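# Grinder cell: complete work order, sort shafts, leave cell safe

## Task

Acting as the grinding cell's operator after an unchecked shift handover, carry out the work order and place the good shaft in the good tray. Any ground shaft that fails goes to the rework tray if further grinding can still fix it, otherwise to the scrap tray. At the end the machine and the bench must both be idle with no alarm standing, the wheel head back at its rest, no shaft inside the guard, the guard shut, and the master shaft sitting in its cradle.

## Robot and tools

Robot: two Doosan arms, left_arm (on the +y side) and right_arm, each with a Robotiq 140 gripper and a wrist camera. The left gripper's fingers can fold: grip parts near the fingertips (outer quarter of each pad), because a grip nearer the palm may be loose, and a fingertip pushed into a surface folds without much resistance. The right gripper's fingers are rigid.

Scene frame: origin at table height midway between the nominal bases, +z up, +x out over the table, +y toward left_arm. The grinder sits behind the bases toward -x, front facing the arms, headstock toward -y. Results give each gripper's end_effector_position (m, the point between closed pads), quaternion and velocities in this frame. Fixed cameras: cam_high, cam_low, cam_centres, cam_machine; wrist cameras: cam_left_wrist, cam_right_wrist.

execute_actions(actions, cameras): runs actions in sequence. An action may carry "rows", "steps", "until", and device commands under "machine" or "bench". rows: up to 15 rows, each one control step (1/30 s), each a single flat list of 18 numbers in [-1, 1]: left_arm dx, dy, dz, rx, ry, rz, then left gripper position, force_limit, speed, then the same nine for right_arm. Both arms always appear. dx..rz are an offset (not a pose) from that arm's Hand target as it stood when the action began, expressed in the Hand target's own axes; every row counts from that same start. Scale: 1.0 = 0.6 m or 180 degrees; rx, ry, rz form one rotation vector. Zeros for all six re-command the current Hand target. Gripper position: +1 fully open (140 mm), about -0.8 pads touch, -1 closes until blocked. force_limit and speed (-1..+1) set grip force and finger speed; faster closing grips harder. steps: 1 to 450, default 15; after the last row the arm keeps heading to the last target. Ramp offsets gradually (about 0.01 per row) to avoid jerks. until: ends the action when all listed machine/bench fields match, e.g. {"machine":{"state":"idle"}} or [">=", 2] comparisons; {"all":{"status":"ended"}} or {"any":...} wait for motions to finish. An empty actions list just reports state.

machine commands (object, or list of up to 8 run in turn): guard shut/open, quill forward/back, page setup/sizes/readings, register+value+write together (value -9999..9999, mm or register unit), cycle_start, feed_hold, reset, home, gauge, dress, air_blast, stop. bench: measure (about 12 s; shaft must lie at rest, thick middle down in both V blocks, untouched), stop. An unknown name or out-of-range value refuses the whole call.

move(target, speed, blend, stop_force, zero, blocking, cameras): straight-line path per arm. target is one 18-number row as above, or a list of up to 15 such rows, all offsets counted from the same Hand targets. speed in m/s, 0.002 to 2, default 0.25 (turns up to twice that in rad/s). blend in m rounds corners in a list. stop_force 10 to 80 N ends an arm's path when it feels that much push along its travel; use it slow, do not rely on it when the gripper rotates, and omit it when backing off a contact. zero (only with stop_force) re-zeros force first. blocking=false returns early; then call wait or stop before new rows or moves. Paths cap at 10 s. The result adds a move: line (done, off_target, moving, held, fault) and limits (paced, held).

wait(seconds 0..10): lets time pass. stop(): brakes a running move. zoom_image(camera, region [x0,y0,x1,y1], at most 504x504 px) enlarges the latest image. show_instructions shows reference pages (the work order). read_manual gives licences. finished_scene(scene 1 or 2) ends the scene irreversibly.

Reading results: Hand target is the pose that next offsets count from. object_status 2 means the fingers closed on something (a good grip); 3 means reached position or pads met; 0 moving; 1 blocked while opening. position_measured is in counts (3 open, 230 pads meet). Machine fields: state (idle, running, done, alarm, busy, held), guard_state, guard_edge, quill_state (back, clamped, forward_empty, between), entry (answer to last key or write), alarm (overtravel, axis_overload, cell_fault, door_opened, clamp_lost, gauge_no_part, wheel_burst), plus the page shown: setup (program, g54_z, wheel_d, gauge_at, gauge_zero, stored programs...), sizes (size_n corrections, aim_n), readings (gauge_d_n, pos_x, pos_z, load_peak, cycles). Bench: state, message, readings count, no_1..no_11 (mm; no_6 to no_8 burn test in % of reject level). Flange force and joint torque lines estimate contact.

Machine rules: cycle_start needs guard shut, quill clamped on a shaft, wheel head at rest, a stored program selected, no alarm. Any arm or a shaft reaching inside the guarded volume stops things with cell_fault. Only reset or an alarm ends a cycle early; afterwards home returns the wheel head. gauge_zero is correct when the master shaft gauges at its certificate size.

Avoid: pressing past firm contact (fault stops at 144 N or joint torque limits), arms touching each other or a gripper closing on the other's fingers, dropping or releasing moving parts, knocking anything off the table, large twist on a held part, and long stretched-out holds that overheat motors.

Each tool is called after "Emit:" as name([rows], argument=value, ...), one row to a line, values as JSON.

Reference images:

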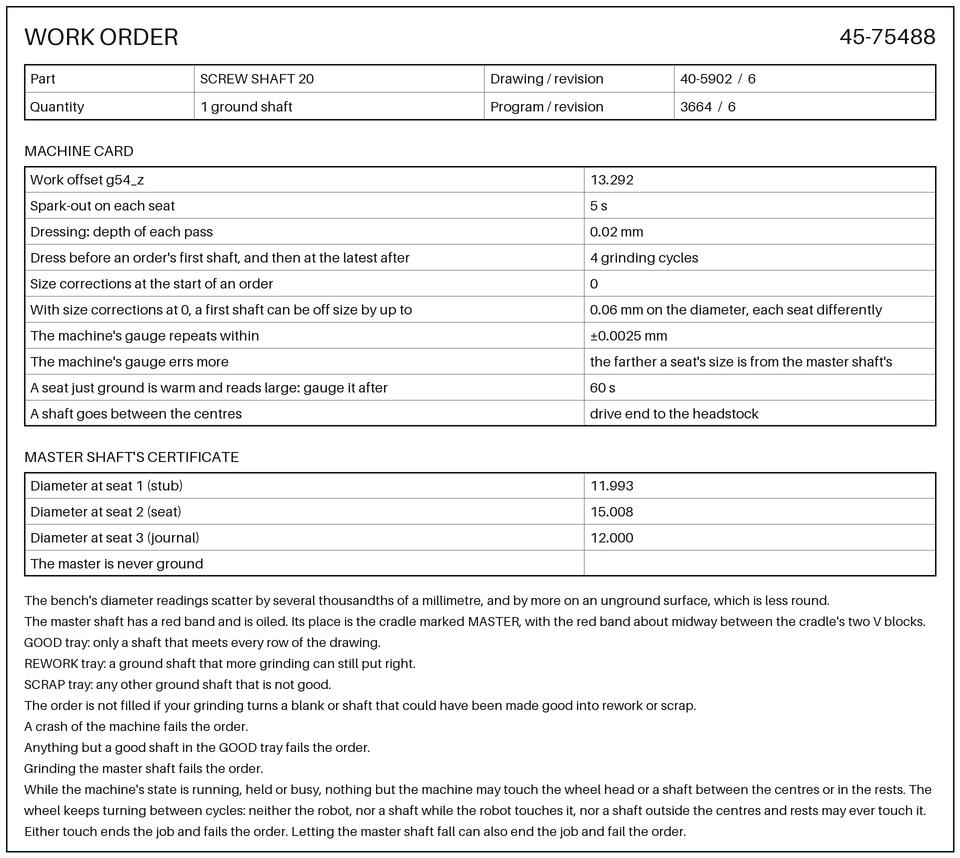

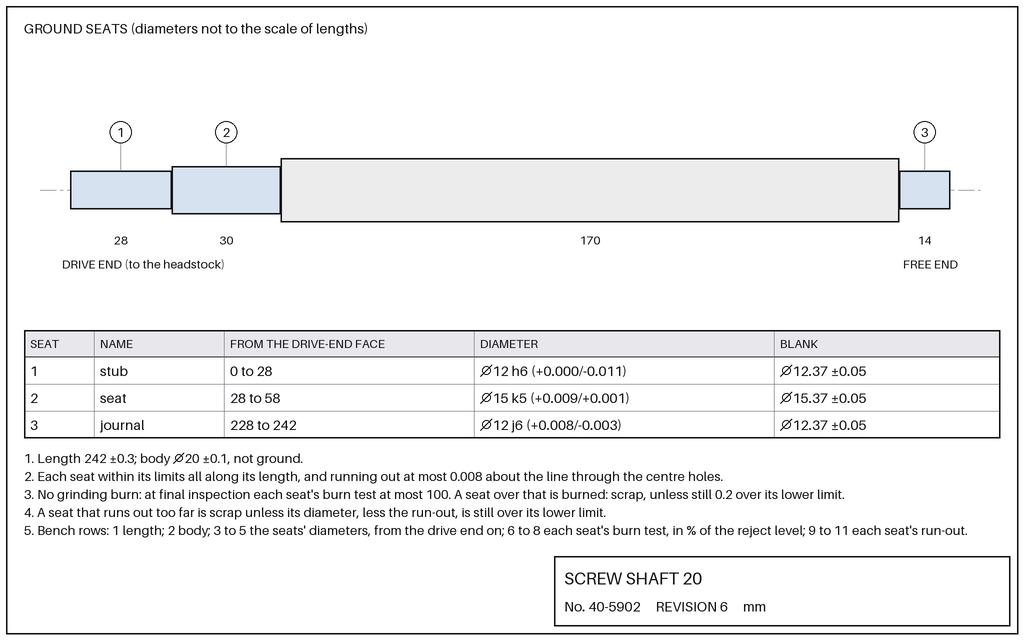

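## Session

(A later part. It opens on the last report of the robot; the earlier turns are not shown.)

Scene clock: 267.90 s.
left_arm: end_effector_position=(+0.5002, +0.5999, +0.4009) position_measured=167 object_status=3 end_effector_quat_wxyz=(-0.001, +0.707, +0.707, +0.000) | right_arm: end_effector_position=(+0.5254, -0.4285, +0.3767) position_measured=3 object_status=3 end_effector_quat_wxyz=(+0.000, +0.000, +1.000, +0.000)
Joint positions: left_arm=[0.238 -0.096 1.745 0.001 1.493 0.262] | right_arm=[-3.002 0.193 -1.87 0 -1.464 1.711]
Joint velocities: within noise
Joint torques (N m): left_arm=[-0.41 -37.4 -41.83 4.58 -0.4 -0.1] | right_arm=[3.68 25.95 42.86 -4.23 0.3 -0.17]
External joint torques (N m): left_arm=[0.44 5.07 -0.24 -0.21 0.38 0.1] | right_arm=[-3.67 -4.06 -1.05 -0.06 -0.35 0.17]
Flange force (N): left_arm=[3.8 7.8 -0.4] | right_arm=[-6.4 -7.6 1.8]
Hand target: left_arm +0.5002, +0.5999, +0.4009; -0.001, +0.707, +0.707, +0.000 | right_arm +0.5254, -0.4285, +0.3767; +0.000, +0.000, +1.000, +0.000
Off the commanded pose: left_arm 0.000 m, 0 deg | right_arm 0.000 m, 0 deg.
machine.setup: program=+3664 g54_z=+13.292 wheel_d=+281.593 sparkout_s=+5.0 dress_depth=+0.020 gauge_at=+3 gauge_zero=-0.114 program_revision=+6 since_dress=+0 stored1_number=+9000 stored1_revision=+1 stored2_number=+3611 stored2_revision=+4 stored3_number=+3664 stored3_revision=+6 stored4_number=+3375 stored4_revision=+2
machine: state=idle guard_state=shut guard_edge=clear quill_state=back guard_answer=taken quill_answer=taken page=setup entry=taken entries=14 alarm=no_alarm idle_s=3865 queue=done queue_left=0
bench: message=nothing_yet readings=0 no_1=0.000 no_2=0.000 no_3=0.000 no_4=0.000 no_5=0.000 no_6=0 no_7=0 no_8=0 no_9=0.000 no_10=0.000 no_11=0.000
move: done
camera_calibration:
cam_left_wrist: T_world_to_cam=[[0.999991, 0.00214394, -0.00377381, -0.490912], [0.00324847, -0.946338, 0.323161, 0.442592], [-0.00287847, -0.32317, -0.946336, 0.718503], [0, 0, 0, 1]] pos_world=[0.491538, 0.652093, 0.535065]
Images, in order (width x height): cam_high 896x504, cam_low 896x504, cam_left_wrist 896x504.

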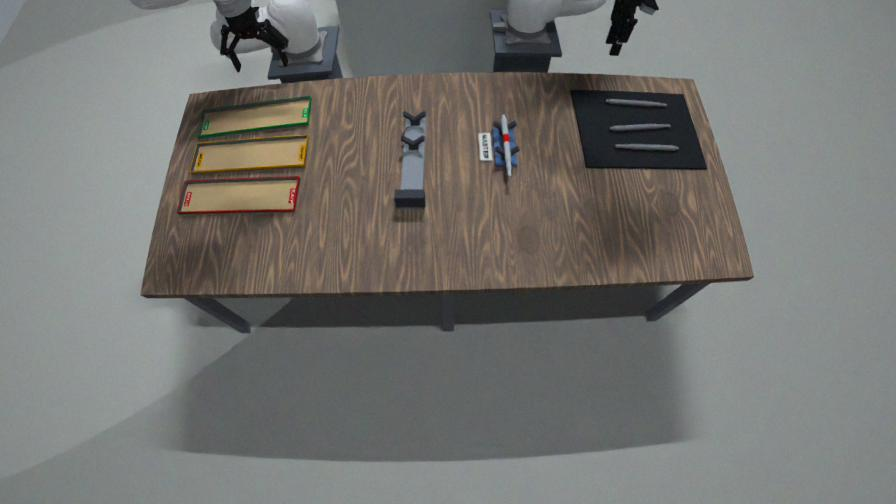

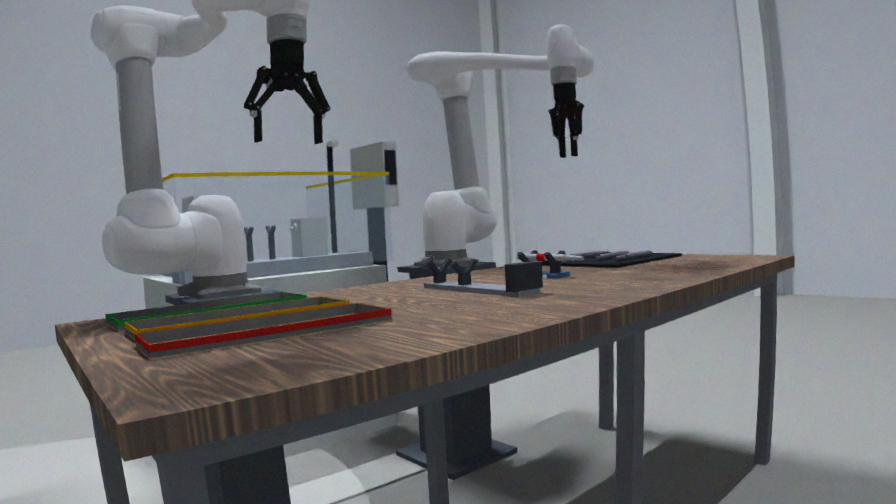

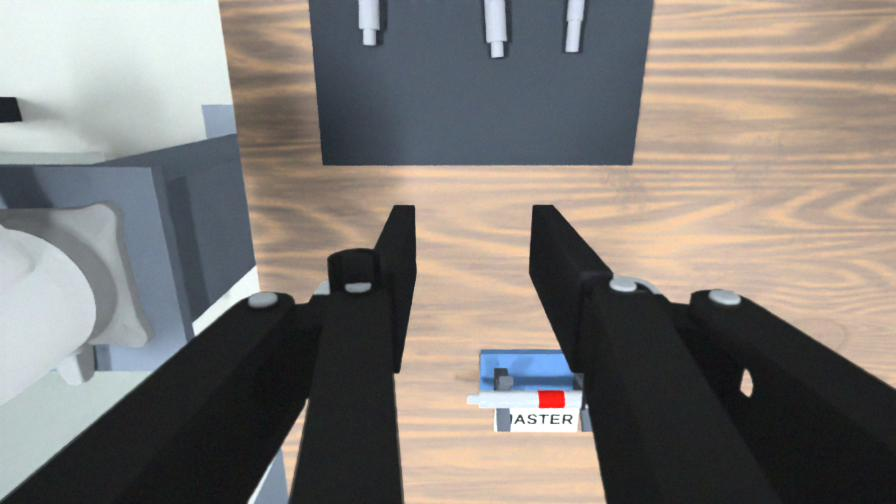

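Emit:
move(target=[0.267,-0.04,0.1,0,0,0,-0.3,1,-0.5,0,0,0,0,0,0,1,1,1], speed=0.25, cameras=["cam_left_wrist"])

Emit:
zoom_image(camera="cam_left_wrist", region=[280, 0, 680, 260])

Scene clock: 274.10 s.
left_arm: end_effector_position=(+0.4761, +0.7601, +0.3411) position_measured=167 object_status=3 end_effector_quat_wxyz=(-0.001, +0.707, +0.707, +0.000) | right_arm: end_effector_position=(+0.5254, -0.4285, +0.3767) position_measured=3 object_status=3 end_effector_quat_wxyz=(+0.000, +0.000, +1.000, +0.000)
Joint positions: left_arm=[0.537 0.004 1.758 0.001 1.38 0.561] | right_arm=[-3.002 0.193 -1.87 0 -1.464 1.711]
Joint velocities: within noise
Joint torques (N m): left_arm=[-0.02 -47.82 -41.34 4.56 -0.31 -0.07] | right_arm=[3.58 26.11 42.72 -4.16 0.32 -0.16]
External joint torques (N m): left_arm=[0.03 5.66 -0.16 -0.26 0.28 0.07] | right_arm=[-3.63 -4.2 -0.93 -0.13 -0.37 0.16]
Flange force (N): left_arm=[5.6 7.5 1.0] | right_arm=[-6.8 -7.5 1.6]
Hand target: left_arm +0.4761, +0.7602, +0.3410; -0.001, +0.707, +0.707, +0.000 | right_arm +0.5254, -0.4285, +0.3767; +0.000, +0.000, +1.000, +0.000
Off the commanded pose: left_arm 0.000 m, 0 deg | right_arm 0.000 m, 0 deg.
machine.setup: program=+3664 g54_z=+13.292 wheel_d=+281.593 sparkout_s=+5.0 dress_depth=+0.020 gauge_at=+3 gauge_zero=-0.114 program_revision=+6 since_dress=+0 stored1_number=+9000 stored1_revision=+1 stored2_number=+3611 stored2_revision=+4 stored3_number=+3664 stored3_revision=+6 stored4_number=+3375 stored4_revision=+2
machine: state=idle guard_state=shut guard_edge=clear quill_state=back guard_answer=taken quill_answer=taken page=setup entry=taken entries=14 alarm=no_alarm idle_s=3871 queue=done queue_left=0
bench: message=nothing_yet readings=0 no_1=0.000 no_2=0.000 no_3=0.000 no_4=0.000 no_5=0.000 no_6=0 no_7=0 no_8=0 no_9=0.000 no_10=0.000 no_11=0.000
move: done
camera_calibration:
cam_left_wrist: T_world_to_cam=[[0.999991, 0.00214394, -0.00377381, -0.467282], [0.00324847, -0.946338, 0.323161, 0.613599], [-0.00287847, -0.32317, -0.946336, 0.713615], [0, 0, 0, 1]] pos_world=[0.467338, 0.812293, 0.475265]
Images, in order (width x height): cam_left_wrist 896x504.

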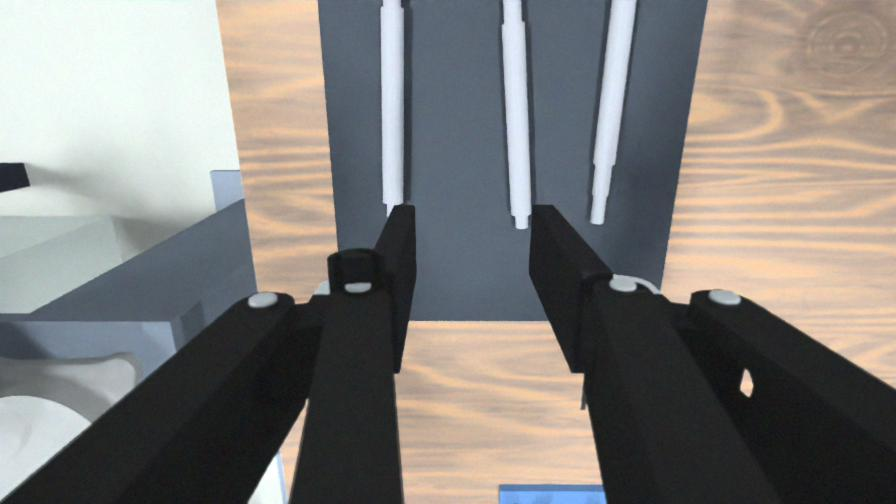

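Scaled by 1.260 from the camera's 896x504 image, which has a finer 1280x720 frame.

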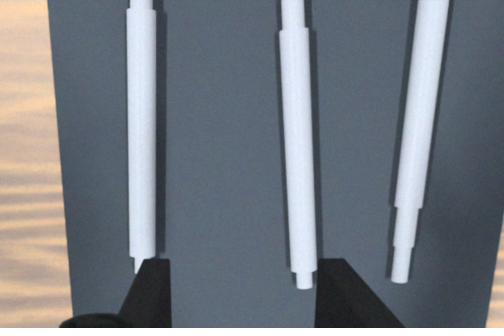

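Emit:
move(target=[0.0583,-0.1023,0.318,0,0,0.0117,-0.3,1,-0.5,0,0,0,0,0,0,1,1,1], speed=0.2, cameras=["cam_left_wrist","cam_low"])

Emit:
zoom_image(camera="cam_left_wrist", region=[370, 0, 590, 260])

Emit:
zoom_image(camera="cam_low", region=[520, 180, 720, 290])

Scene clock: 290.53 s.
left_arm: end_effector_position=(+0.4145, +0.7953, +0.1504) position_measured=167 object_status=3 end_effector_quat_wxyz=(-0.001, +0.720, +0.694, +0.000) | right_arm: end_effector_position=(+0.5254, -0.4285, +0.3767) position_measured=3 object_status=3 end_effector_quat_wxyz=(+0.000, +0.000, +1.000, +0.000)
Joint positions: left_arm=[0.657 0.082 2.045 0.001 1.015 0.717] | right_arm=[-3.002 0.193 -1.87 0 -1.464 1.711]
Joint velocities: within noise
Joint torques (N m): left_arm=[0.24 -49.6 -35.4 3.91 -0.54 0.02] | right_arm=[3.44 26.15 42.76 -4.18 0.29 -0.15]
External joint torques (N m): left_arm=[-0.32 5.24 -0.49 -0.19 0.49 -0.02] | right_arm=[-3.53 -4.33 -1.13 -0.09 -0.35 0.16]
Flange force (N): left_arm=[5.9 6.8 3.5] | right_arm=[-6.7 -7.3 2.0]
Hand target: left_arm +0.4145, +0.7952, +0.1503; -0.001, +0.720, +0.694, +0.000 | right_arm +0.5254, -0.4285, +0.3767; +0.000, +0.000, +1.000, +0.000
Off the commanded pose: left_arm 0.000 m, 0 deg | right_arm 0.000 m, 0 deg.
machine.setup: program=+3664 g54_z=+13.292 wheel_d=+281.593 sparkout_s=+5.0 dress_depth=+0.020 gauge_at=+3 gauge_zero=-0.114 program_revision=+6 since_dress=+0 stored1_number=+9000 stored1_revision=+1 stored2_number=+3611 stored2_revision=+4 stored3_number=+3664 stored3_revision=+6 stored4_number=+3375 stored4_revision=+2
machine: state=idle guard_state=shut guard_edge=clear quill_state=back guard_answer=taken quill_answer=taken page=setup entry=taken entries=14 alarm=no_alarm idle_s=3888 queue=done queue_left=0
bench: message=nothing_yet readings=0 no_1=0.000 no_2=0.000 no_3=0.000 no_4=0.000 no_5=0.000 no_6=0 no_7=0 no_8=0 no_9=0.000 no_10=0.000 no_11=0.000
move: done
camera_calibration:
cam_left_wrist: T_world_to_cam=[[0.999394, -0.0346087, -0.0038504, -0.377035], [-0.0315081, -0.945813, 0.323178, 0.72264], [-0.0148265, -0.322861, -0.94633, 0.549024], [0, 0, 0, 1]] pos_world=[0.407716, 0.847692, 0.284565]
Images, in order (width x height): cam_low 896x504, cam_left_wrist 896x504.

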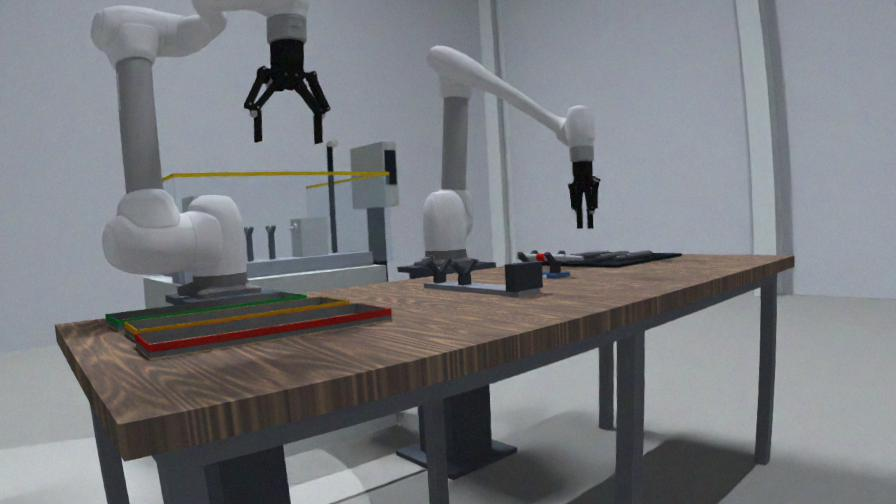

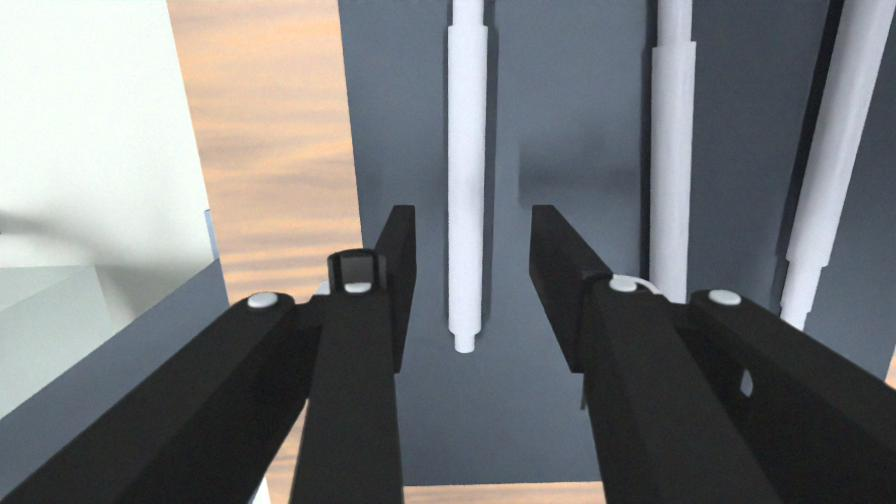

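Scaled by 1.938 from the camera's 896x504 image, which has a finer 1280x720 frame.

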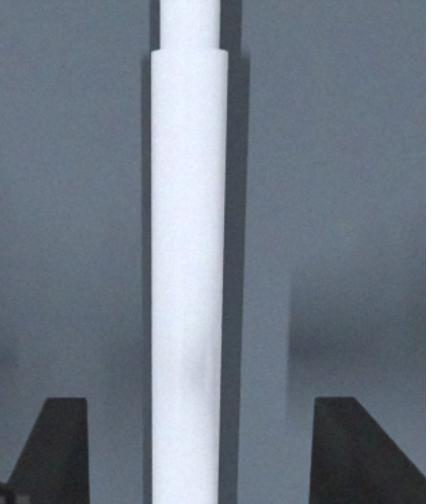

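Scaled by 2.520 from the camera's 896x504 image, which has a finer 1280x720 frame.

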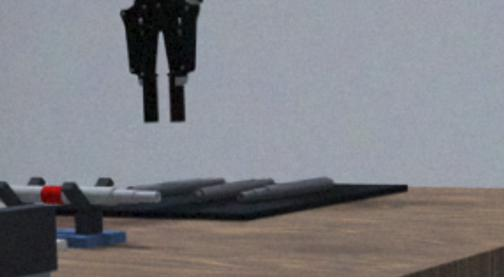

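Emit:
move(target=[0,0,0.155,0,0,0,-0.3,1,-0.5,0,0,0,0,0,0,1,1,1], speed=0.08, cameras=["cam_left_wrist","cam_low"])

Emit:
zoom_image(camera="cam_low", region=[520, 210, 660, 290])

Emit:
zoom_image(camera="cam_left_wrist", region=[370, 0, 590, 260])

Scene clock: 300.47 s.
left_arm: end_effector_position=(+0.4144, +0.7953, +0.0574) position_measured=167 object_status=3 end_effector_quat_wxyz=(-0.001, +0.720, +0.694, +0.000) | right_arm: end_effector_position=(+0.5254, -0.4285, +0.3767) position_measured=3 object_status=3 end_effector_quat_wxyz=(+0.000, +0.000, +1.000, +0.000)
Joint positions: left_arm=[0.657 0.187 2.13 0.002 0.825 0.717] | right_arm=[-3.002 0.193 -1.87 0 -1.464 1.711]
Joint velocities: within noise
Joint torques (N m): left_arm=[0.31 -55.85 -30.89 3.41 -0.25 0.01] | right_arm=[3.57 26.2 42.7 -4.24 0.26 -0.14]
External joint torques (N m): left_arm=[-0.25 5.39 -0.08 -0.2 0.21 -0.01] | right_arm=[-3.6 -4.41 -1.07 -0.04 -0.32 0.14]
Flange force (N): left_arm=[5.1 5.8 6.4] | right_arm=[-7.0 -7.5 2.0]
Hand target: left_arm +0.4144, +0.7953, +0.0573; -0.001, +0.720, +0.694, +0.000 | right_arm +0.5254, -0.4285, +0.3767; +0.000, +0.000, +1.000, +0.000
Off the commanded pose: left_arm 0.000 m, 0 deg | right_arm 0.000 m, 0 deg.
machine.setup: program=+3664 g54_z=+13.292 wheel_d=+281.593 sparkout_s=+5.0 dress_depth=+0.020 gauge_at=+3 gauge_zero=-0.114 program_revision=+6 since_dress=+0 stored1_number=+9000 stored1_revision=+1 stored2_number=+3611 stored2_revision=+4 stored3_number=+3664 stored3_revision=+6 stored4_number=+3375 stored4_revision=+2
machine: state=idle guard_state=shut guard_edge=clear quill_state=back guard_answer=taken quill_answer=taken page=setup entry=taken entries=14 alarm=no_alarm idle_s=3897 queue=done queue_left=0
bench: message=nothing_yet readings=0 no_1=0.000 no_2=0.000 no_3=0.000 no_4=0.000 no_5=0.000 no_6=0 no_7=0 no_8=0 no_9=0.000 no_10=0.000 no_11=0.000
move: done
camera_calibration:
cam_left_wrist: T_world_to_cam=[[0.999394, -0.0346087, -0.0038504, -0.37739], [-0.0315081, -0.945813, 0.323178, 0.75279], [-0.0148265, -0.322861, -0.94633, 0.461047], [0, 0, 0, 1]] pos_world=[0.407716, 0.847792, 0.191565]
Images, in order (width x height): cam_low 896x504, cam_left_wrist 896x504.

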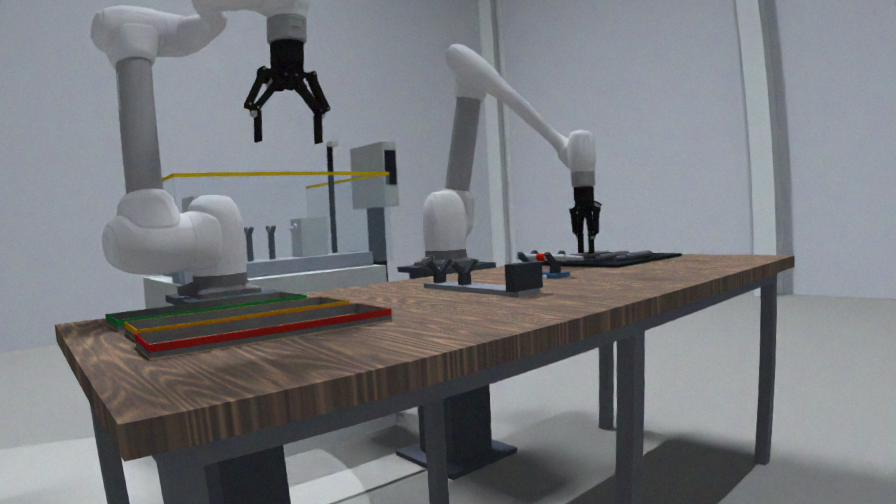

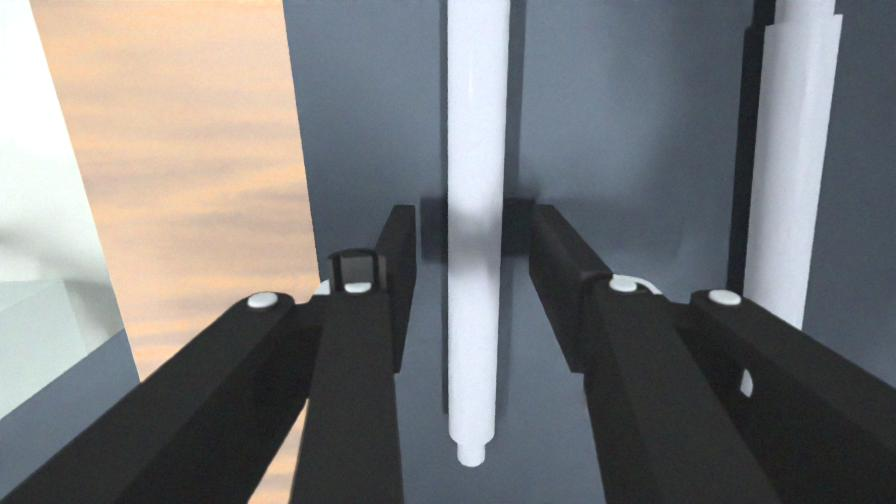

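Scaled by 3.600 from the camera's 896x504 image, which has a finer 1280x720 frame.

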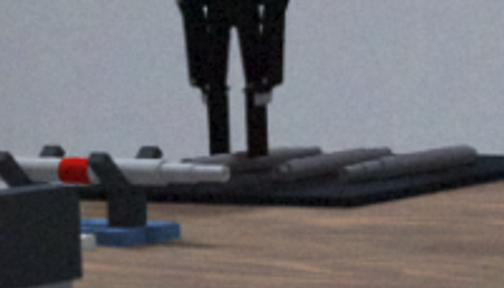

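Scaled by 1.938 from the camera's 896x504 image, which has a finer 1280x720 frame.

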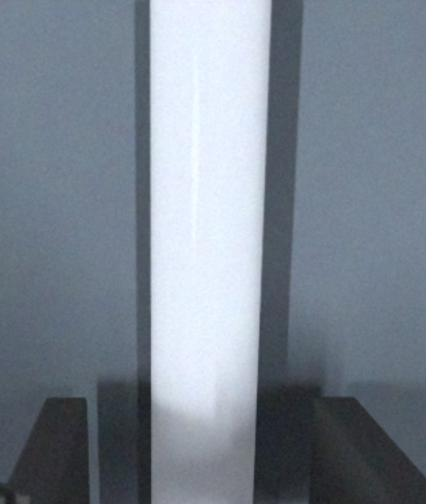

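Emit:
move(target=[0,0.0013,0.0113,0,0,0,-0.3,1,-0.5,0,0,0,0,0,0,1,1,1], speed=0.03, cameras=[])

Emit:
execute_actions([
  {"rows":[[0,0,0,0,0,0,-1,0.3,-1,0,0,0,0,0,0,1,1,1]],"steps":75},
], cameras=["cam_left_wrist","cam_low"])

Emit:
zoom_image(camera="cam_left_wrist", region=[370, 0, 590, 260])

Scene clock: 312.13 s.
left_arm: end_effector_position=(+0.4152, +0.7953, +0.0505) position_measured=167 object_status=3 end_effector_quat_wxyz=(-0.001, +0.720, +0.694, +0.000) | right_arm: end_effector_position=(+0.5254, -0.4285, +0.3767) position_measured=3 object_status=3 end_effector_quat_wxyz=(+0.000, +0.000, +1.000, +0.000)
Joint positions: left_arm=[0.656 0.196 2.134 0.001 0.811 0.716] | right_arm=[-3.002 0.193 -1.87 0 -1.464 1.711]
Joint velocities: within noise
Joint torques (N m): left_arm=[-0.6 -56.6 -30.21 3.3 -0.35 0] | right_arm=[3.81 26.13 42.97 -4.22 0.25 -0.11]
External joint torques (N m): left_arm=[0.55 6.01 -0.33 -0.14 0.31 0] | right_arm=[-3.82 -4.26 -1.18 -0.07 -0.3 0.11]
Flange force (N): left_arm=[7.2 5.7 7.0] | right_arm=[-6.7 -8.1 2.2]
Hand target: left_arm +0.4152, +0.7953, +0.0505; -0.001, +0.720, +0.694, +0.000 | right_arm +0.5254, -0.4285, +0.3767; +0.000, +0.000, +1.000, +0.000
Off the commanded pose: left_arm 0.000 m, 0 deg | right_arm 0.000 m, 0 deg.
machine.setup: program=+3664 g54_z=+13.292 wheel_d=+281.593 sparkout_s=+5.0 dress_depth=+0.020 gauge_at=+3 gauge_zero=-0.114 program_revision=+6 since_dress=+0 stored1_number=+9000 stored1_revision=+1 stored2_number=+3611 stored2_revision=+4 stored3_number=+3664 stored3_revision=+6 stored4_number=+3375 stored4_revision=+2
machine: state=idle guard_state=shut guard_edge=clear quill_state=back guard_answer=taken quill_answer=taken page=setup entry=taken entries=14 alarm=no_alarm idle_s=3909 queue=done queue_left=0
bench: message=nothing_yet readings=0 no_1=0.000 no_2=0.000 no_3=0.000 no_4=0.000 no_5=0.000 no_6=0 no_7=0 no_8=0 no_9=0.000 no_10=0.000 no_11=0.000
move: done
No camera images: "cameras" was empty.

Scene clock: 314.83 s.
left_arm: end_effector_position=(+0.4152, +0.7953, +0.0505) position_measured=203 object_status=2 end_effector_quat_wxyz=(-0.001, +0.720, +0.694, +0.000) | right_arm: end_effector_position=(+0.5254, -0.4285, +0.3767) position_measured=3 object_status=3 end_effector_quat_wxyz=(+0.000, +0.000, +1.000, +0.000)
Joint positions: left_arm=[0.656 0.196 2.134 0.001 0.811 0.716] | right_arm=[-3.002 0.193 -1.87 0 -1.464 1.711]
Joint velocities: within noise
Joint torques (N m): left_arm=[-0.11 -51.84 -28.25 3.24 -1.34 -0.01] | right_arm=[4.01 26.06 42.88 -4.18 0.27 -0.19]
External joint torques (N m): left_arm=[0.13 0.66 -2.38 -0.08 1.3 0.01] | right_arm=[-4.09 -4.17 -1.15 -0.11 -0.32 0.19]
Flange force (N): left_arm=[4.3 3.9 -3.6] | right_arm=[-6.6 -8.5 2.1]
Hand target: left_arm +0.4152, +0.7953, +0.0505; -0.001, +0.720, +0.694, +0.000 | right_arm +0.5254, -0.4285, +0.3767; +0.000, +0.000, +1.000, +0.000
Off the commanded pose: left_arm 0.000 m, 0 deg | right_arm 0.000 m, 0 deg.
machine.setup: program=+3664 g54_z=+13.292 wheel_d=+281.593 sparkout_s=+5.0 dress_depth=+0.020 gauge_at=+3 gauge_zero=-0.114 program_revision=+6 since_dress=+0 stored1_number=+9000 stored1_revision=+1 stored2_number=+3611 stored2_revision=+4 stored3_number=+3664 stored3_revision=+6 stored4_number=+3375 stored4_revision=+2
machine: state=idle guard_state=shut guard_edge=clear quill_state=back guard_answer=taken quill_answer=taken page=setup entry=taken entries=14 alarm=no_alarm idle_s=3912 queue=done queue_left=0
bench: message=nothing_yet readings=0 no_1=0.000 no_2=0.000 no_3=0.000 no_4=0.000 no_5=0.000 no_6=0 no_7=0 no_8=0 no_9=0.000 no_10=0.000 no_11=0.000
camera_calibration:
cam_left_wrist: T_world_to_cam=[[0.999394, -0.0346078, -0.00384706, -0.378117], [-0.0315069, -0.945783, 0.323268, 0.754967], [-0.0148261, -0.32295, -0.9463, 0.454693], [0, 0, 0, 1]] pos_world=[0.408416, 0.847792, 0.184765]
Images, in order (width x height): cam_low 896x504, cam_left_wrist 896x504.

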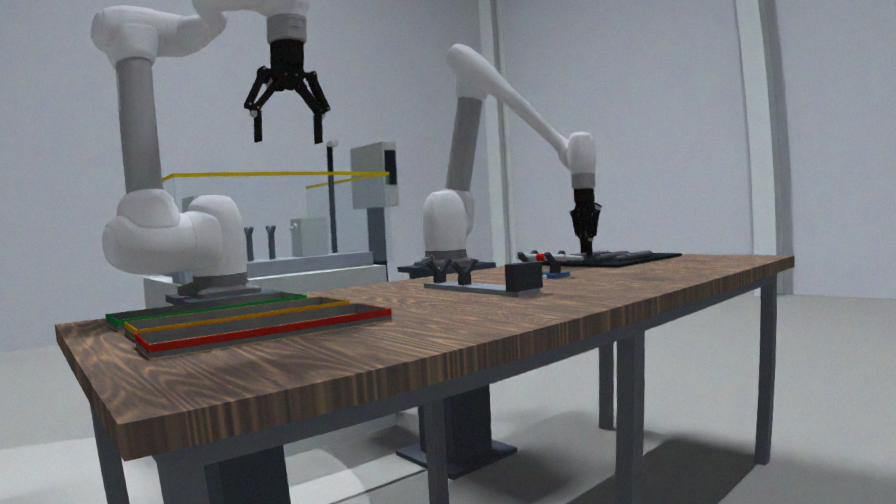

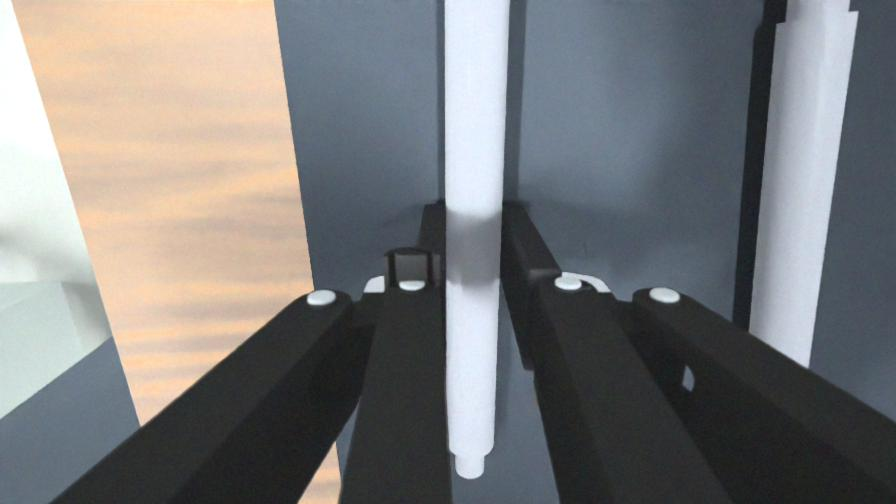

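Scaled by 1.938 from the camera's 896x504 image, which has a finer 1280x720 frame.

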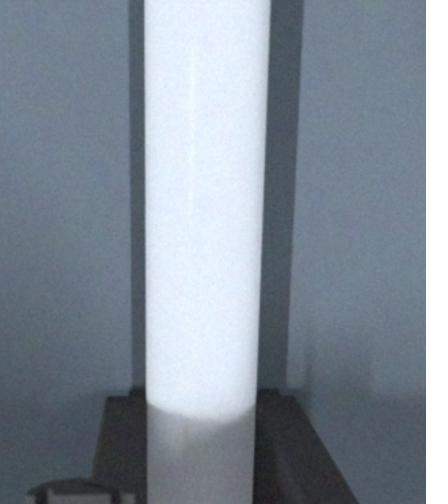

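Emit:
move([
  [0,0,-0.3,0,0,0,-1,0.3,-1,0,0,0,0,0,0,1,1,1],
  [-0.66,0.191,-0.5,0,0,0.488,-1,0.3,-1,0,0,0,0,0,0,1,1,1],
], speed=[0.1,0.3], blend=[0.03,0], cameras=["cam_left_wrist"])

Scene clock: 326.87 s.
left_arm: end_effector_position=(+0.5157, +0.3952, +0.3502) position_measured=203 object_status=2 end_effector_quat_wxyz=(+0.000, +1.000, +0.001, +0.000) | right_arm: end_effector_position=(+0.5254, -0.4285, +0.3767) position_measured=3 object_status=3 end_effector_quat_wxyz=(+0.000, +0.000, +1.000, +0.000)
Joint positions: left_arm=[-0.181 -0.102 1.842 0.001 1.403 1.413] | right_arm=[-3.002 0.193 -1.87 0 -1.464 1.711]
Joint velocities: within noise
Joint torques (N m): left_arm=[-0.49 -38.51 -44.34 4.46 -0.46 0.04] | right_arm=[4.21 25.79 42.81 -4.16 0.29 -0.11]
External joint torques (N m): left_arm=[0.41 7.63 2.81 -0.19 0.4 -0.04] | right_arm=[-4.14 -3.97 -1.08 -0.12 -0.34 0.11]
Flange force (N): left_arm=[8.5 0.0 5.8] | right_arm=[-6.4 -8.8 1.9]
Hand target: left_arm +0.5157, +0.3952, +0.3502; +0.000, +1.000, +0.001, +0.000 | right_arm +0.5254, -0.4285, +0.3767; +0.000, +0.000, +1.000, +0.000
Off the commanded pose: left_arm 0.000 m, 0 deg | right_arm 0.000 m, 0 deg.
machine.setup: program=+3664 g54_z=+13.292 wheel_d=+281.593 sparkout_s=+5.0 dress_depth=+0.020 gauge_at=+3 gauge_zero=-0.114 program_revision=+6 since_dress=+0 stored1_number=+9000 stored1_revision=+1 stored2_number=+3611 stored2_revision=+4 stored3_number=+3664 stored3_revision=+6 stored4_number=+3375 stored4_revision=+2
machine: state=idle guard_state=shut guard_edge=clear quill_state=back guard_answer=taken quill_answer=taken page=setup entry=taken entries=14 alarm=no_alarm idle_s=3924 queue=done queue_left=0
bench: message=nothing_yet readings=0 no_1=0.000 no_2=0.000 no_3=0.000 no_4=0.000 no_5=0.000 no_6=0 no_7=0 no_8=0 no_9=0.000 no_10=0.000 no_11=0.000
move: done
camera_calibration:
cam_left_wrist: T_world_to_cam=[[0.00321392, -0.999988, -0.00372819, 0.403936], [-0.945823, -0.00425022, 0.324655, 0.381814], [-0.324667, 0.0024828, -0.945825, 0.641469], [0, 0, 0, 1]] pos_world=[0.568094, 0.403961, 0.484266]
Images, in order (width x height): cam_left_wrist 896x504.

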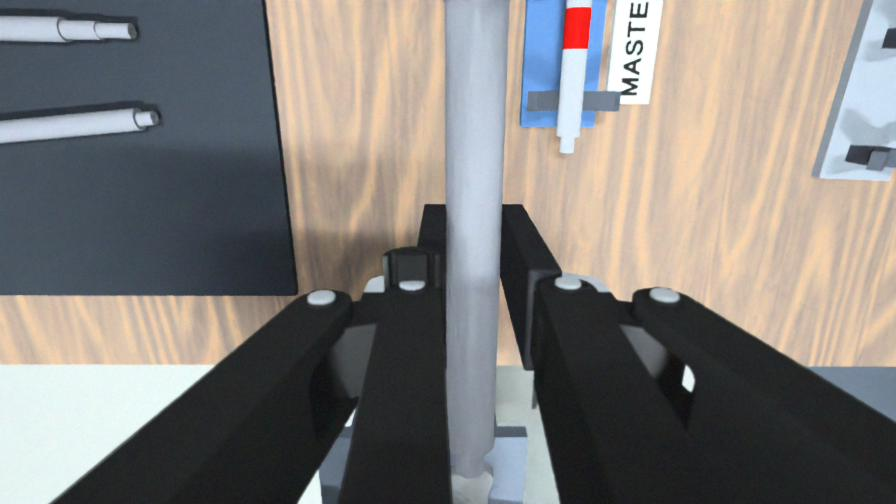

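Emit:
move(target=[0.09,0.525,0.05,0,0,0,-1,0.3,-1,0,0,0,0,0,0,1,1,1], speed=0.3, cameras=["cam_left_wrist","cam_low"])

Emit:
zoom_image(camera="cam_left_wrist", region=[460, 0, 680, 240])

Scene clock: 330.73 s.
left_arm: end_effector_position=(+0.5702, +0.0804, +0.3199) position_measured=203 object_status=2 end_effector_quat_wxyz=(+0.000, +1.000, +0.001, +0.000) | right_arm: end_effector_position=(+0.5254, -0.4285, +0.3767) position_measured=3 object_status=3 end_effector_quat_wxyz=(+0.000, +0.000, +1.000, +0.000)
Joint positions: left_arm=[-0.66 0.165 1.62 0 1.357 0.934] | right_arm=[-3.002 0.193 -1.87 0 -1.464 1.711]
Joint velocities: within noise
Joint torques (N m): left_arm=[0.38 -70.98 -43.9 4.47 -0.38 -0.02] | right_arm=[4.08 26.04 42.85 -4.17 0.26 -0.2]
External joint torques (N m): left_arm=[-0.33 12.52 2.68 -0.22 0.34 0.02] | right_arm=[-4.04 -4.13 -0.98 -0.12 -0.31 0.2]
Flange force (N): left_arm=[12.1 8.6 7.5] | right_arm=[-6.8 -8.4 1.8]
Hand target: left_arm +0.5701, +0.0803, +0.3199; +0.000, +1.000, +0.001, +0.000 | right_arm +0.5254, -0.4285, +0.3767; +0.000, +0.000, +1.000, +0.000
Off the commanded pose: left_arm 0.000 m, 0 deg | right_arm 0.000 m, 0 deg.
machine.setup: program=+3664 g54_z=+13.292 wheel_d=+281.593 sparkout_s=+5.0 dress_depth=+0.020 gauge_at=+3 gauge_zero=-0.114 program_revision=+6 since_dress=+0 stored1_number=+9000 stored1_revision=+1 stored2_number=+3611 stored2_revision=+4 stored3_number=+3664 stored3_revision=+6 stored4_number=+3375 stored4_revision=+2
machine: state=idle guard_state=shut guard_edge=clear quill_state=back guard_answer=taken quill_answer=taken page=setup entry=taken entries=14 alarm=no_alarm idle_s=3927 queue=done queue_left=0
bench: message=nothing_yet readings=0 no_1=0.000 no_2=0.000 no_3=0.000 no_4=0.000 no_5=0.000 no_6=0 no_7=0 no_8=0 no_9=0.000 no_10=0.000 no_11=0.000
move: done
camera_calibration:
cam_left_wrist: T_world_to_cam=[[0.00311979, -0.999988, -0.00369508, 0.0887961], [-0.945854, -0.00415021, 0.324566, 0.441784], [-0.324578, 0.00248243, -0.945856, 0.631307], [0, 0, 0, 1]] pos_world=[0.622494, 0.0890614, 0.454066]
Images, in order (width x height): cam_low 896x504, cam_left_wrist 896x504.

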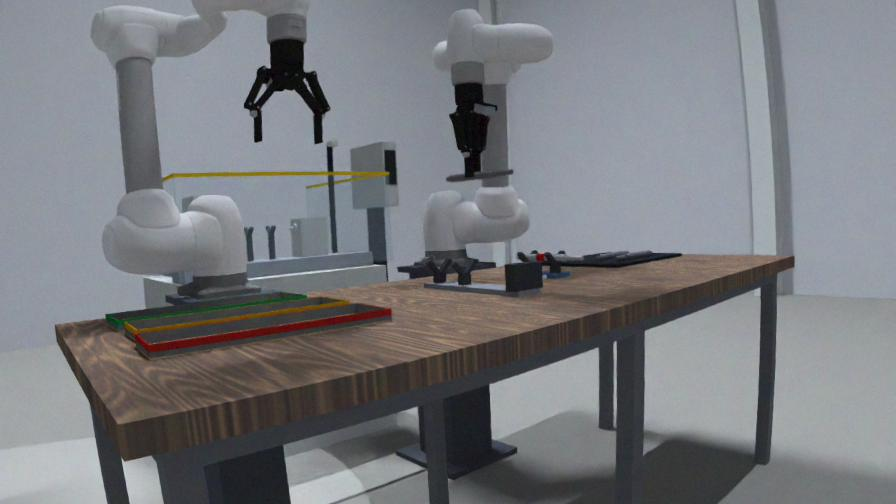

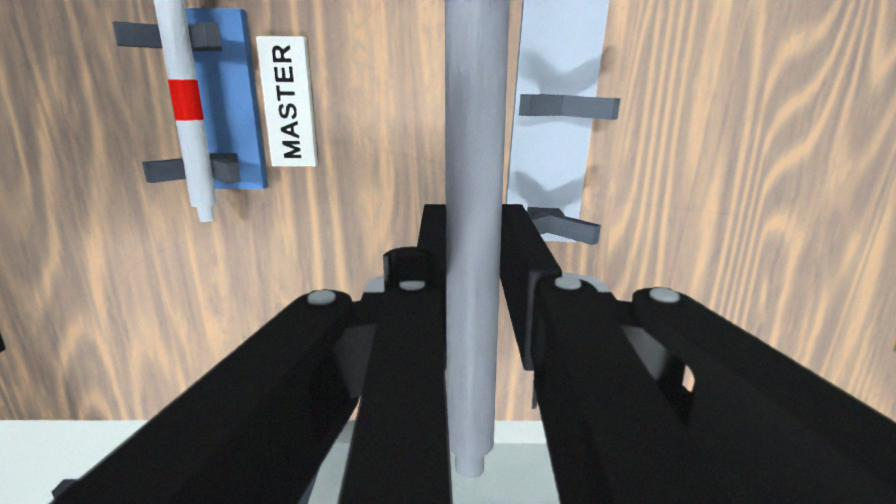

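Scaled by 2.100 from the camera's 896x504 image, which has a finer 1280x720 frame.

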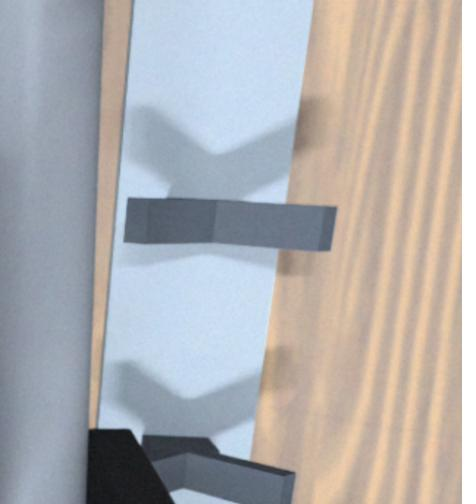

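Emit:
move(target=[-0.0117,0.137,0.3,0,0,0.0122,-1,0.3,-1,0,0,0,0,0,0,1,1,1], speed=0.2, cameras=["cam_left_wrist","cam_low"])

Emit:
zoom_image(camera="cam_left_wrist", region=[330, 0, 630, 220])

Emit:
zoom_image(camera="cam_low", region=[400, 180, 600, 300])

Scene clock: 345.63 s.
left_arm: end_effector_position=(+0.5631, -0.0018, +0.1399) position_measured=203 object_status=2 end_effector_quat_wxyz=(+0.000, +1.000, -0.018, +0.000) | right_arm: end_effector_position=(+0.5254, -0.4285, +0.3767) position_measured=3 object_status=3 end_effector_quat_wxyz=(+0.000, +0.000, +1.000, +0.000)
Joint positions: left_arm=[-0.762 0.334 1.747 0 1.061 0.87] | right_arm=[-3.002 0.193 -1.87 0 -1.464 1.711]
Joint velocities: within noise
Joint torques (N m): left_arm=[-0.24 -81.85 -38.74 3.97 -0.45 -0.02] | right_arm=[3.97 25.7 42.76 -4.17 0.29 -0.18]
External joint torques (N m): left_arm=[0.24 11.05 1.98 -0.17 0.41 0.02] | right_arm=[-3.97 -3.92 -1.14 -0.1 -0.35 0.18]
Flange force (N): left_arm=[9.8 7.0 9.9] | right_arm=[-6.2 -8.3 2.0]
Hand target: left_arm +0.5631, -0.0018, +0.1398; +0.000, +1.000, -0.018, +0.000 | right_arm +0.5254, -0.4285, +0.3767; +0.000, +0.000, +1.000, +0.000
Off the commanded pose: left_arm 0.000 m, 0 deg | right_arm 0.000 m, 0 deg.
machine.setup: program=+3664 g54_z=+13.292 wheel_d=+281.593 sparkout_s=+5.0 dress_depth=+0.020 gauge_at=+3 gauge_zero=-0.114 program_revision=+6 since_dress=+0 stored1_number=+9000 stored1_revision=+1 stored2_number=+3611 stored2_revision=+4 stored3_number=+3664 stored3_revision=+6 stored4_number=+3375 stored4_revision=+2
machine: state=idle guard_state=shut guard_edge=clear quill_state=back guard_answer=taken quill_answer=taken page=setup entry=taken entries=14 alarm=no_alarm idle_s=3942 queue=done queue_left=0
bench: message=nothing_yet readings=0 no_1=0.000 no_2=0.000 no_3=0.000 no_4=0.000 no_5=0.000 no_6=0 no_7=0 no_8=0 no_9=0.000 no_10=0.000 no_11=0.000
move: done
camera_calibration:
cam_left_wrist: T_world_to_cam=[[-0.03518, -0.999375, -0.00359844, 0.027631], [-0.94528, 0.0321067, 0.324675, 0.492987], [-0.324357, 0.0148236, -0.945819, 0.458785], [0, 0, 0, 1]] pos_world=[0.615793, 0.00498469, 0.273966]
Images, in order (width x height): cam_low 896x504, cam_left_wrist 896x504.

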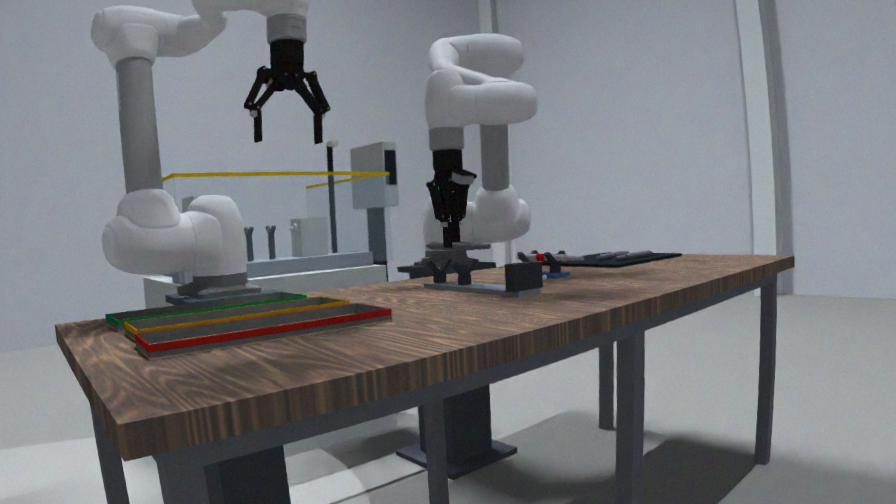

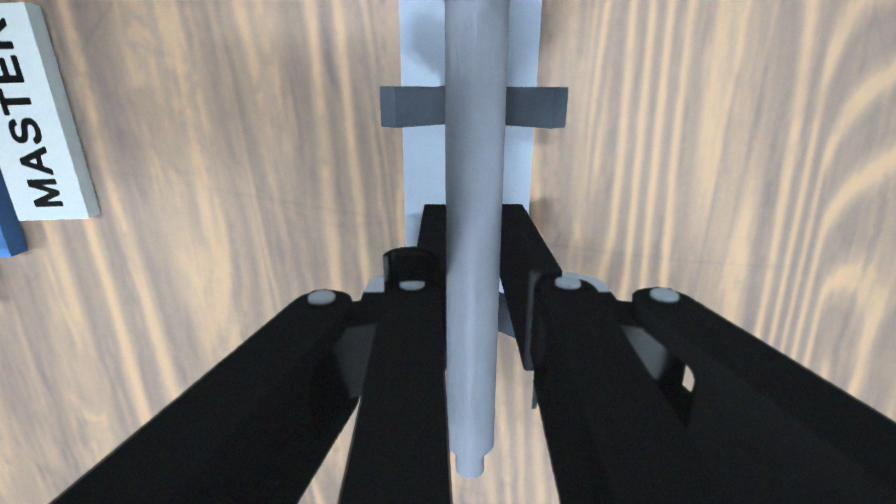

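Scaled by 1.680 from the camera's 896x504 image, which has a finer 1280x720 frame.

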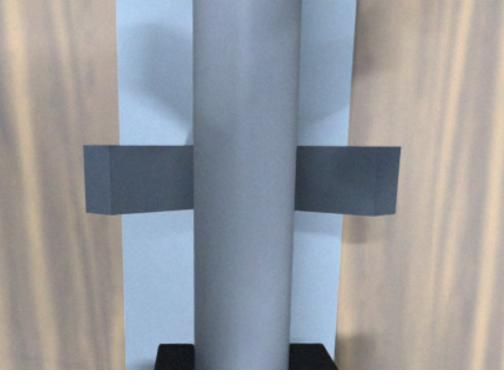

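Scaled by 2.520 from the camera's 896x504 image, which has a finer 1280x720 frame.

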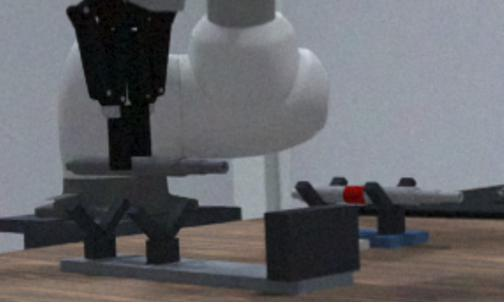

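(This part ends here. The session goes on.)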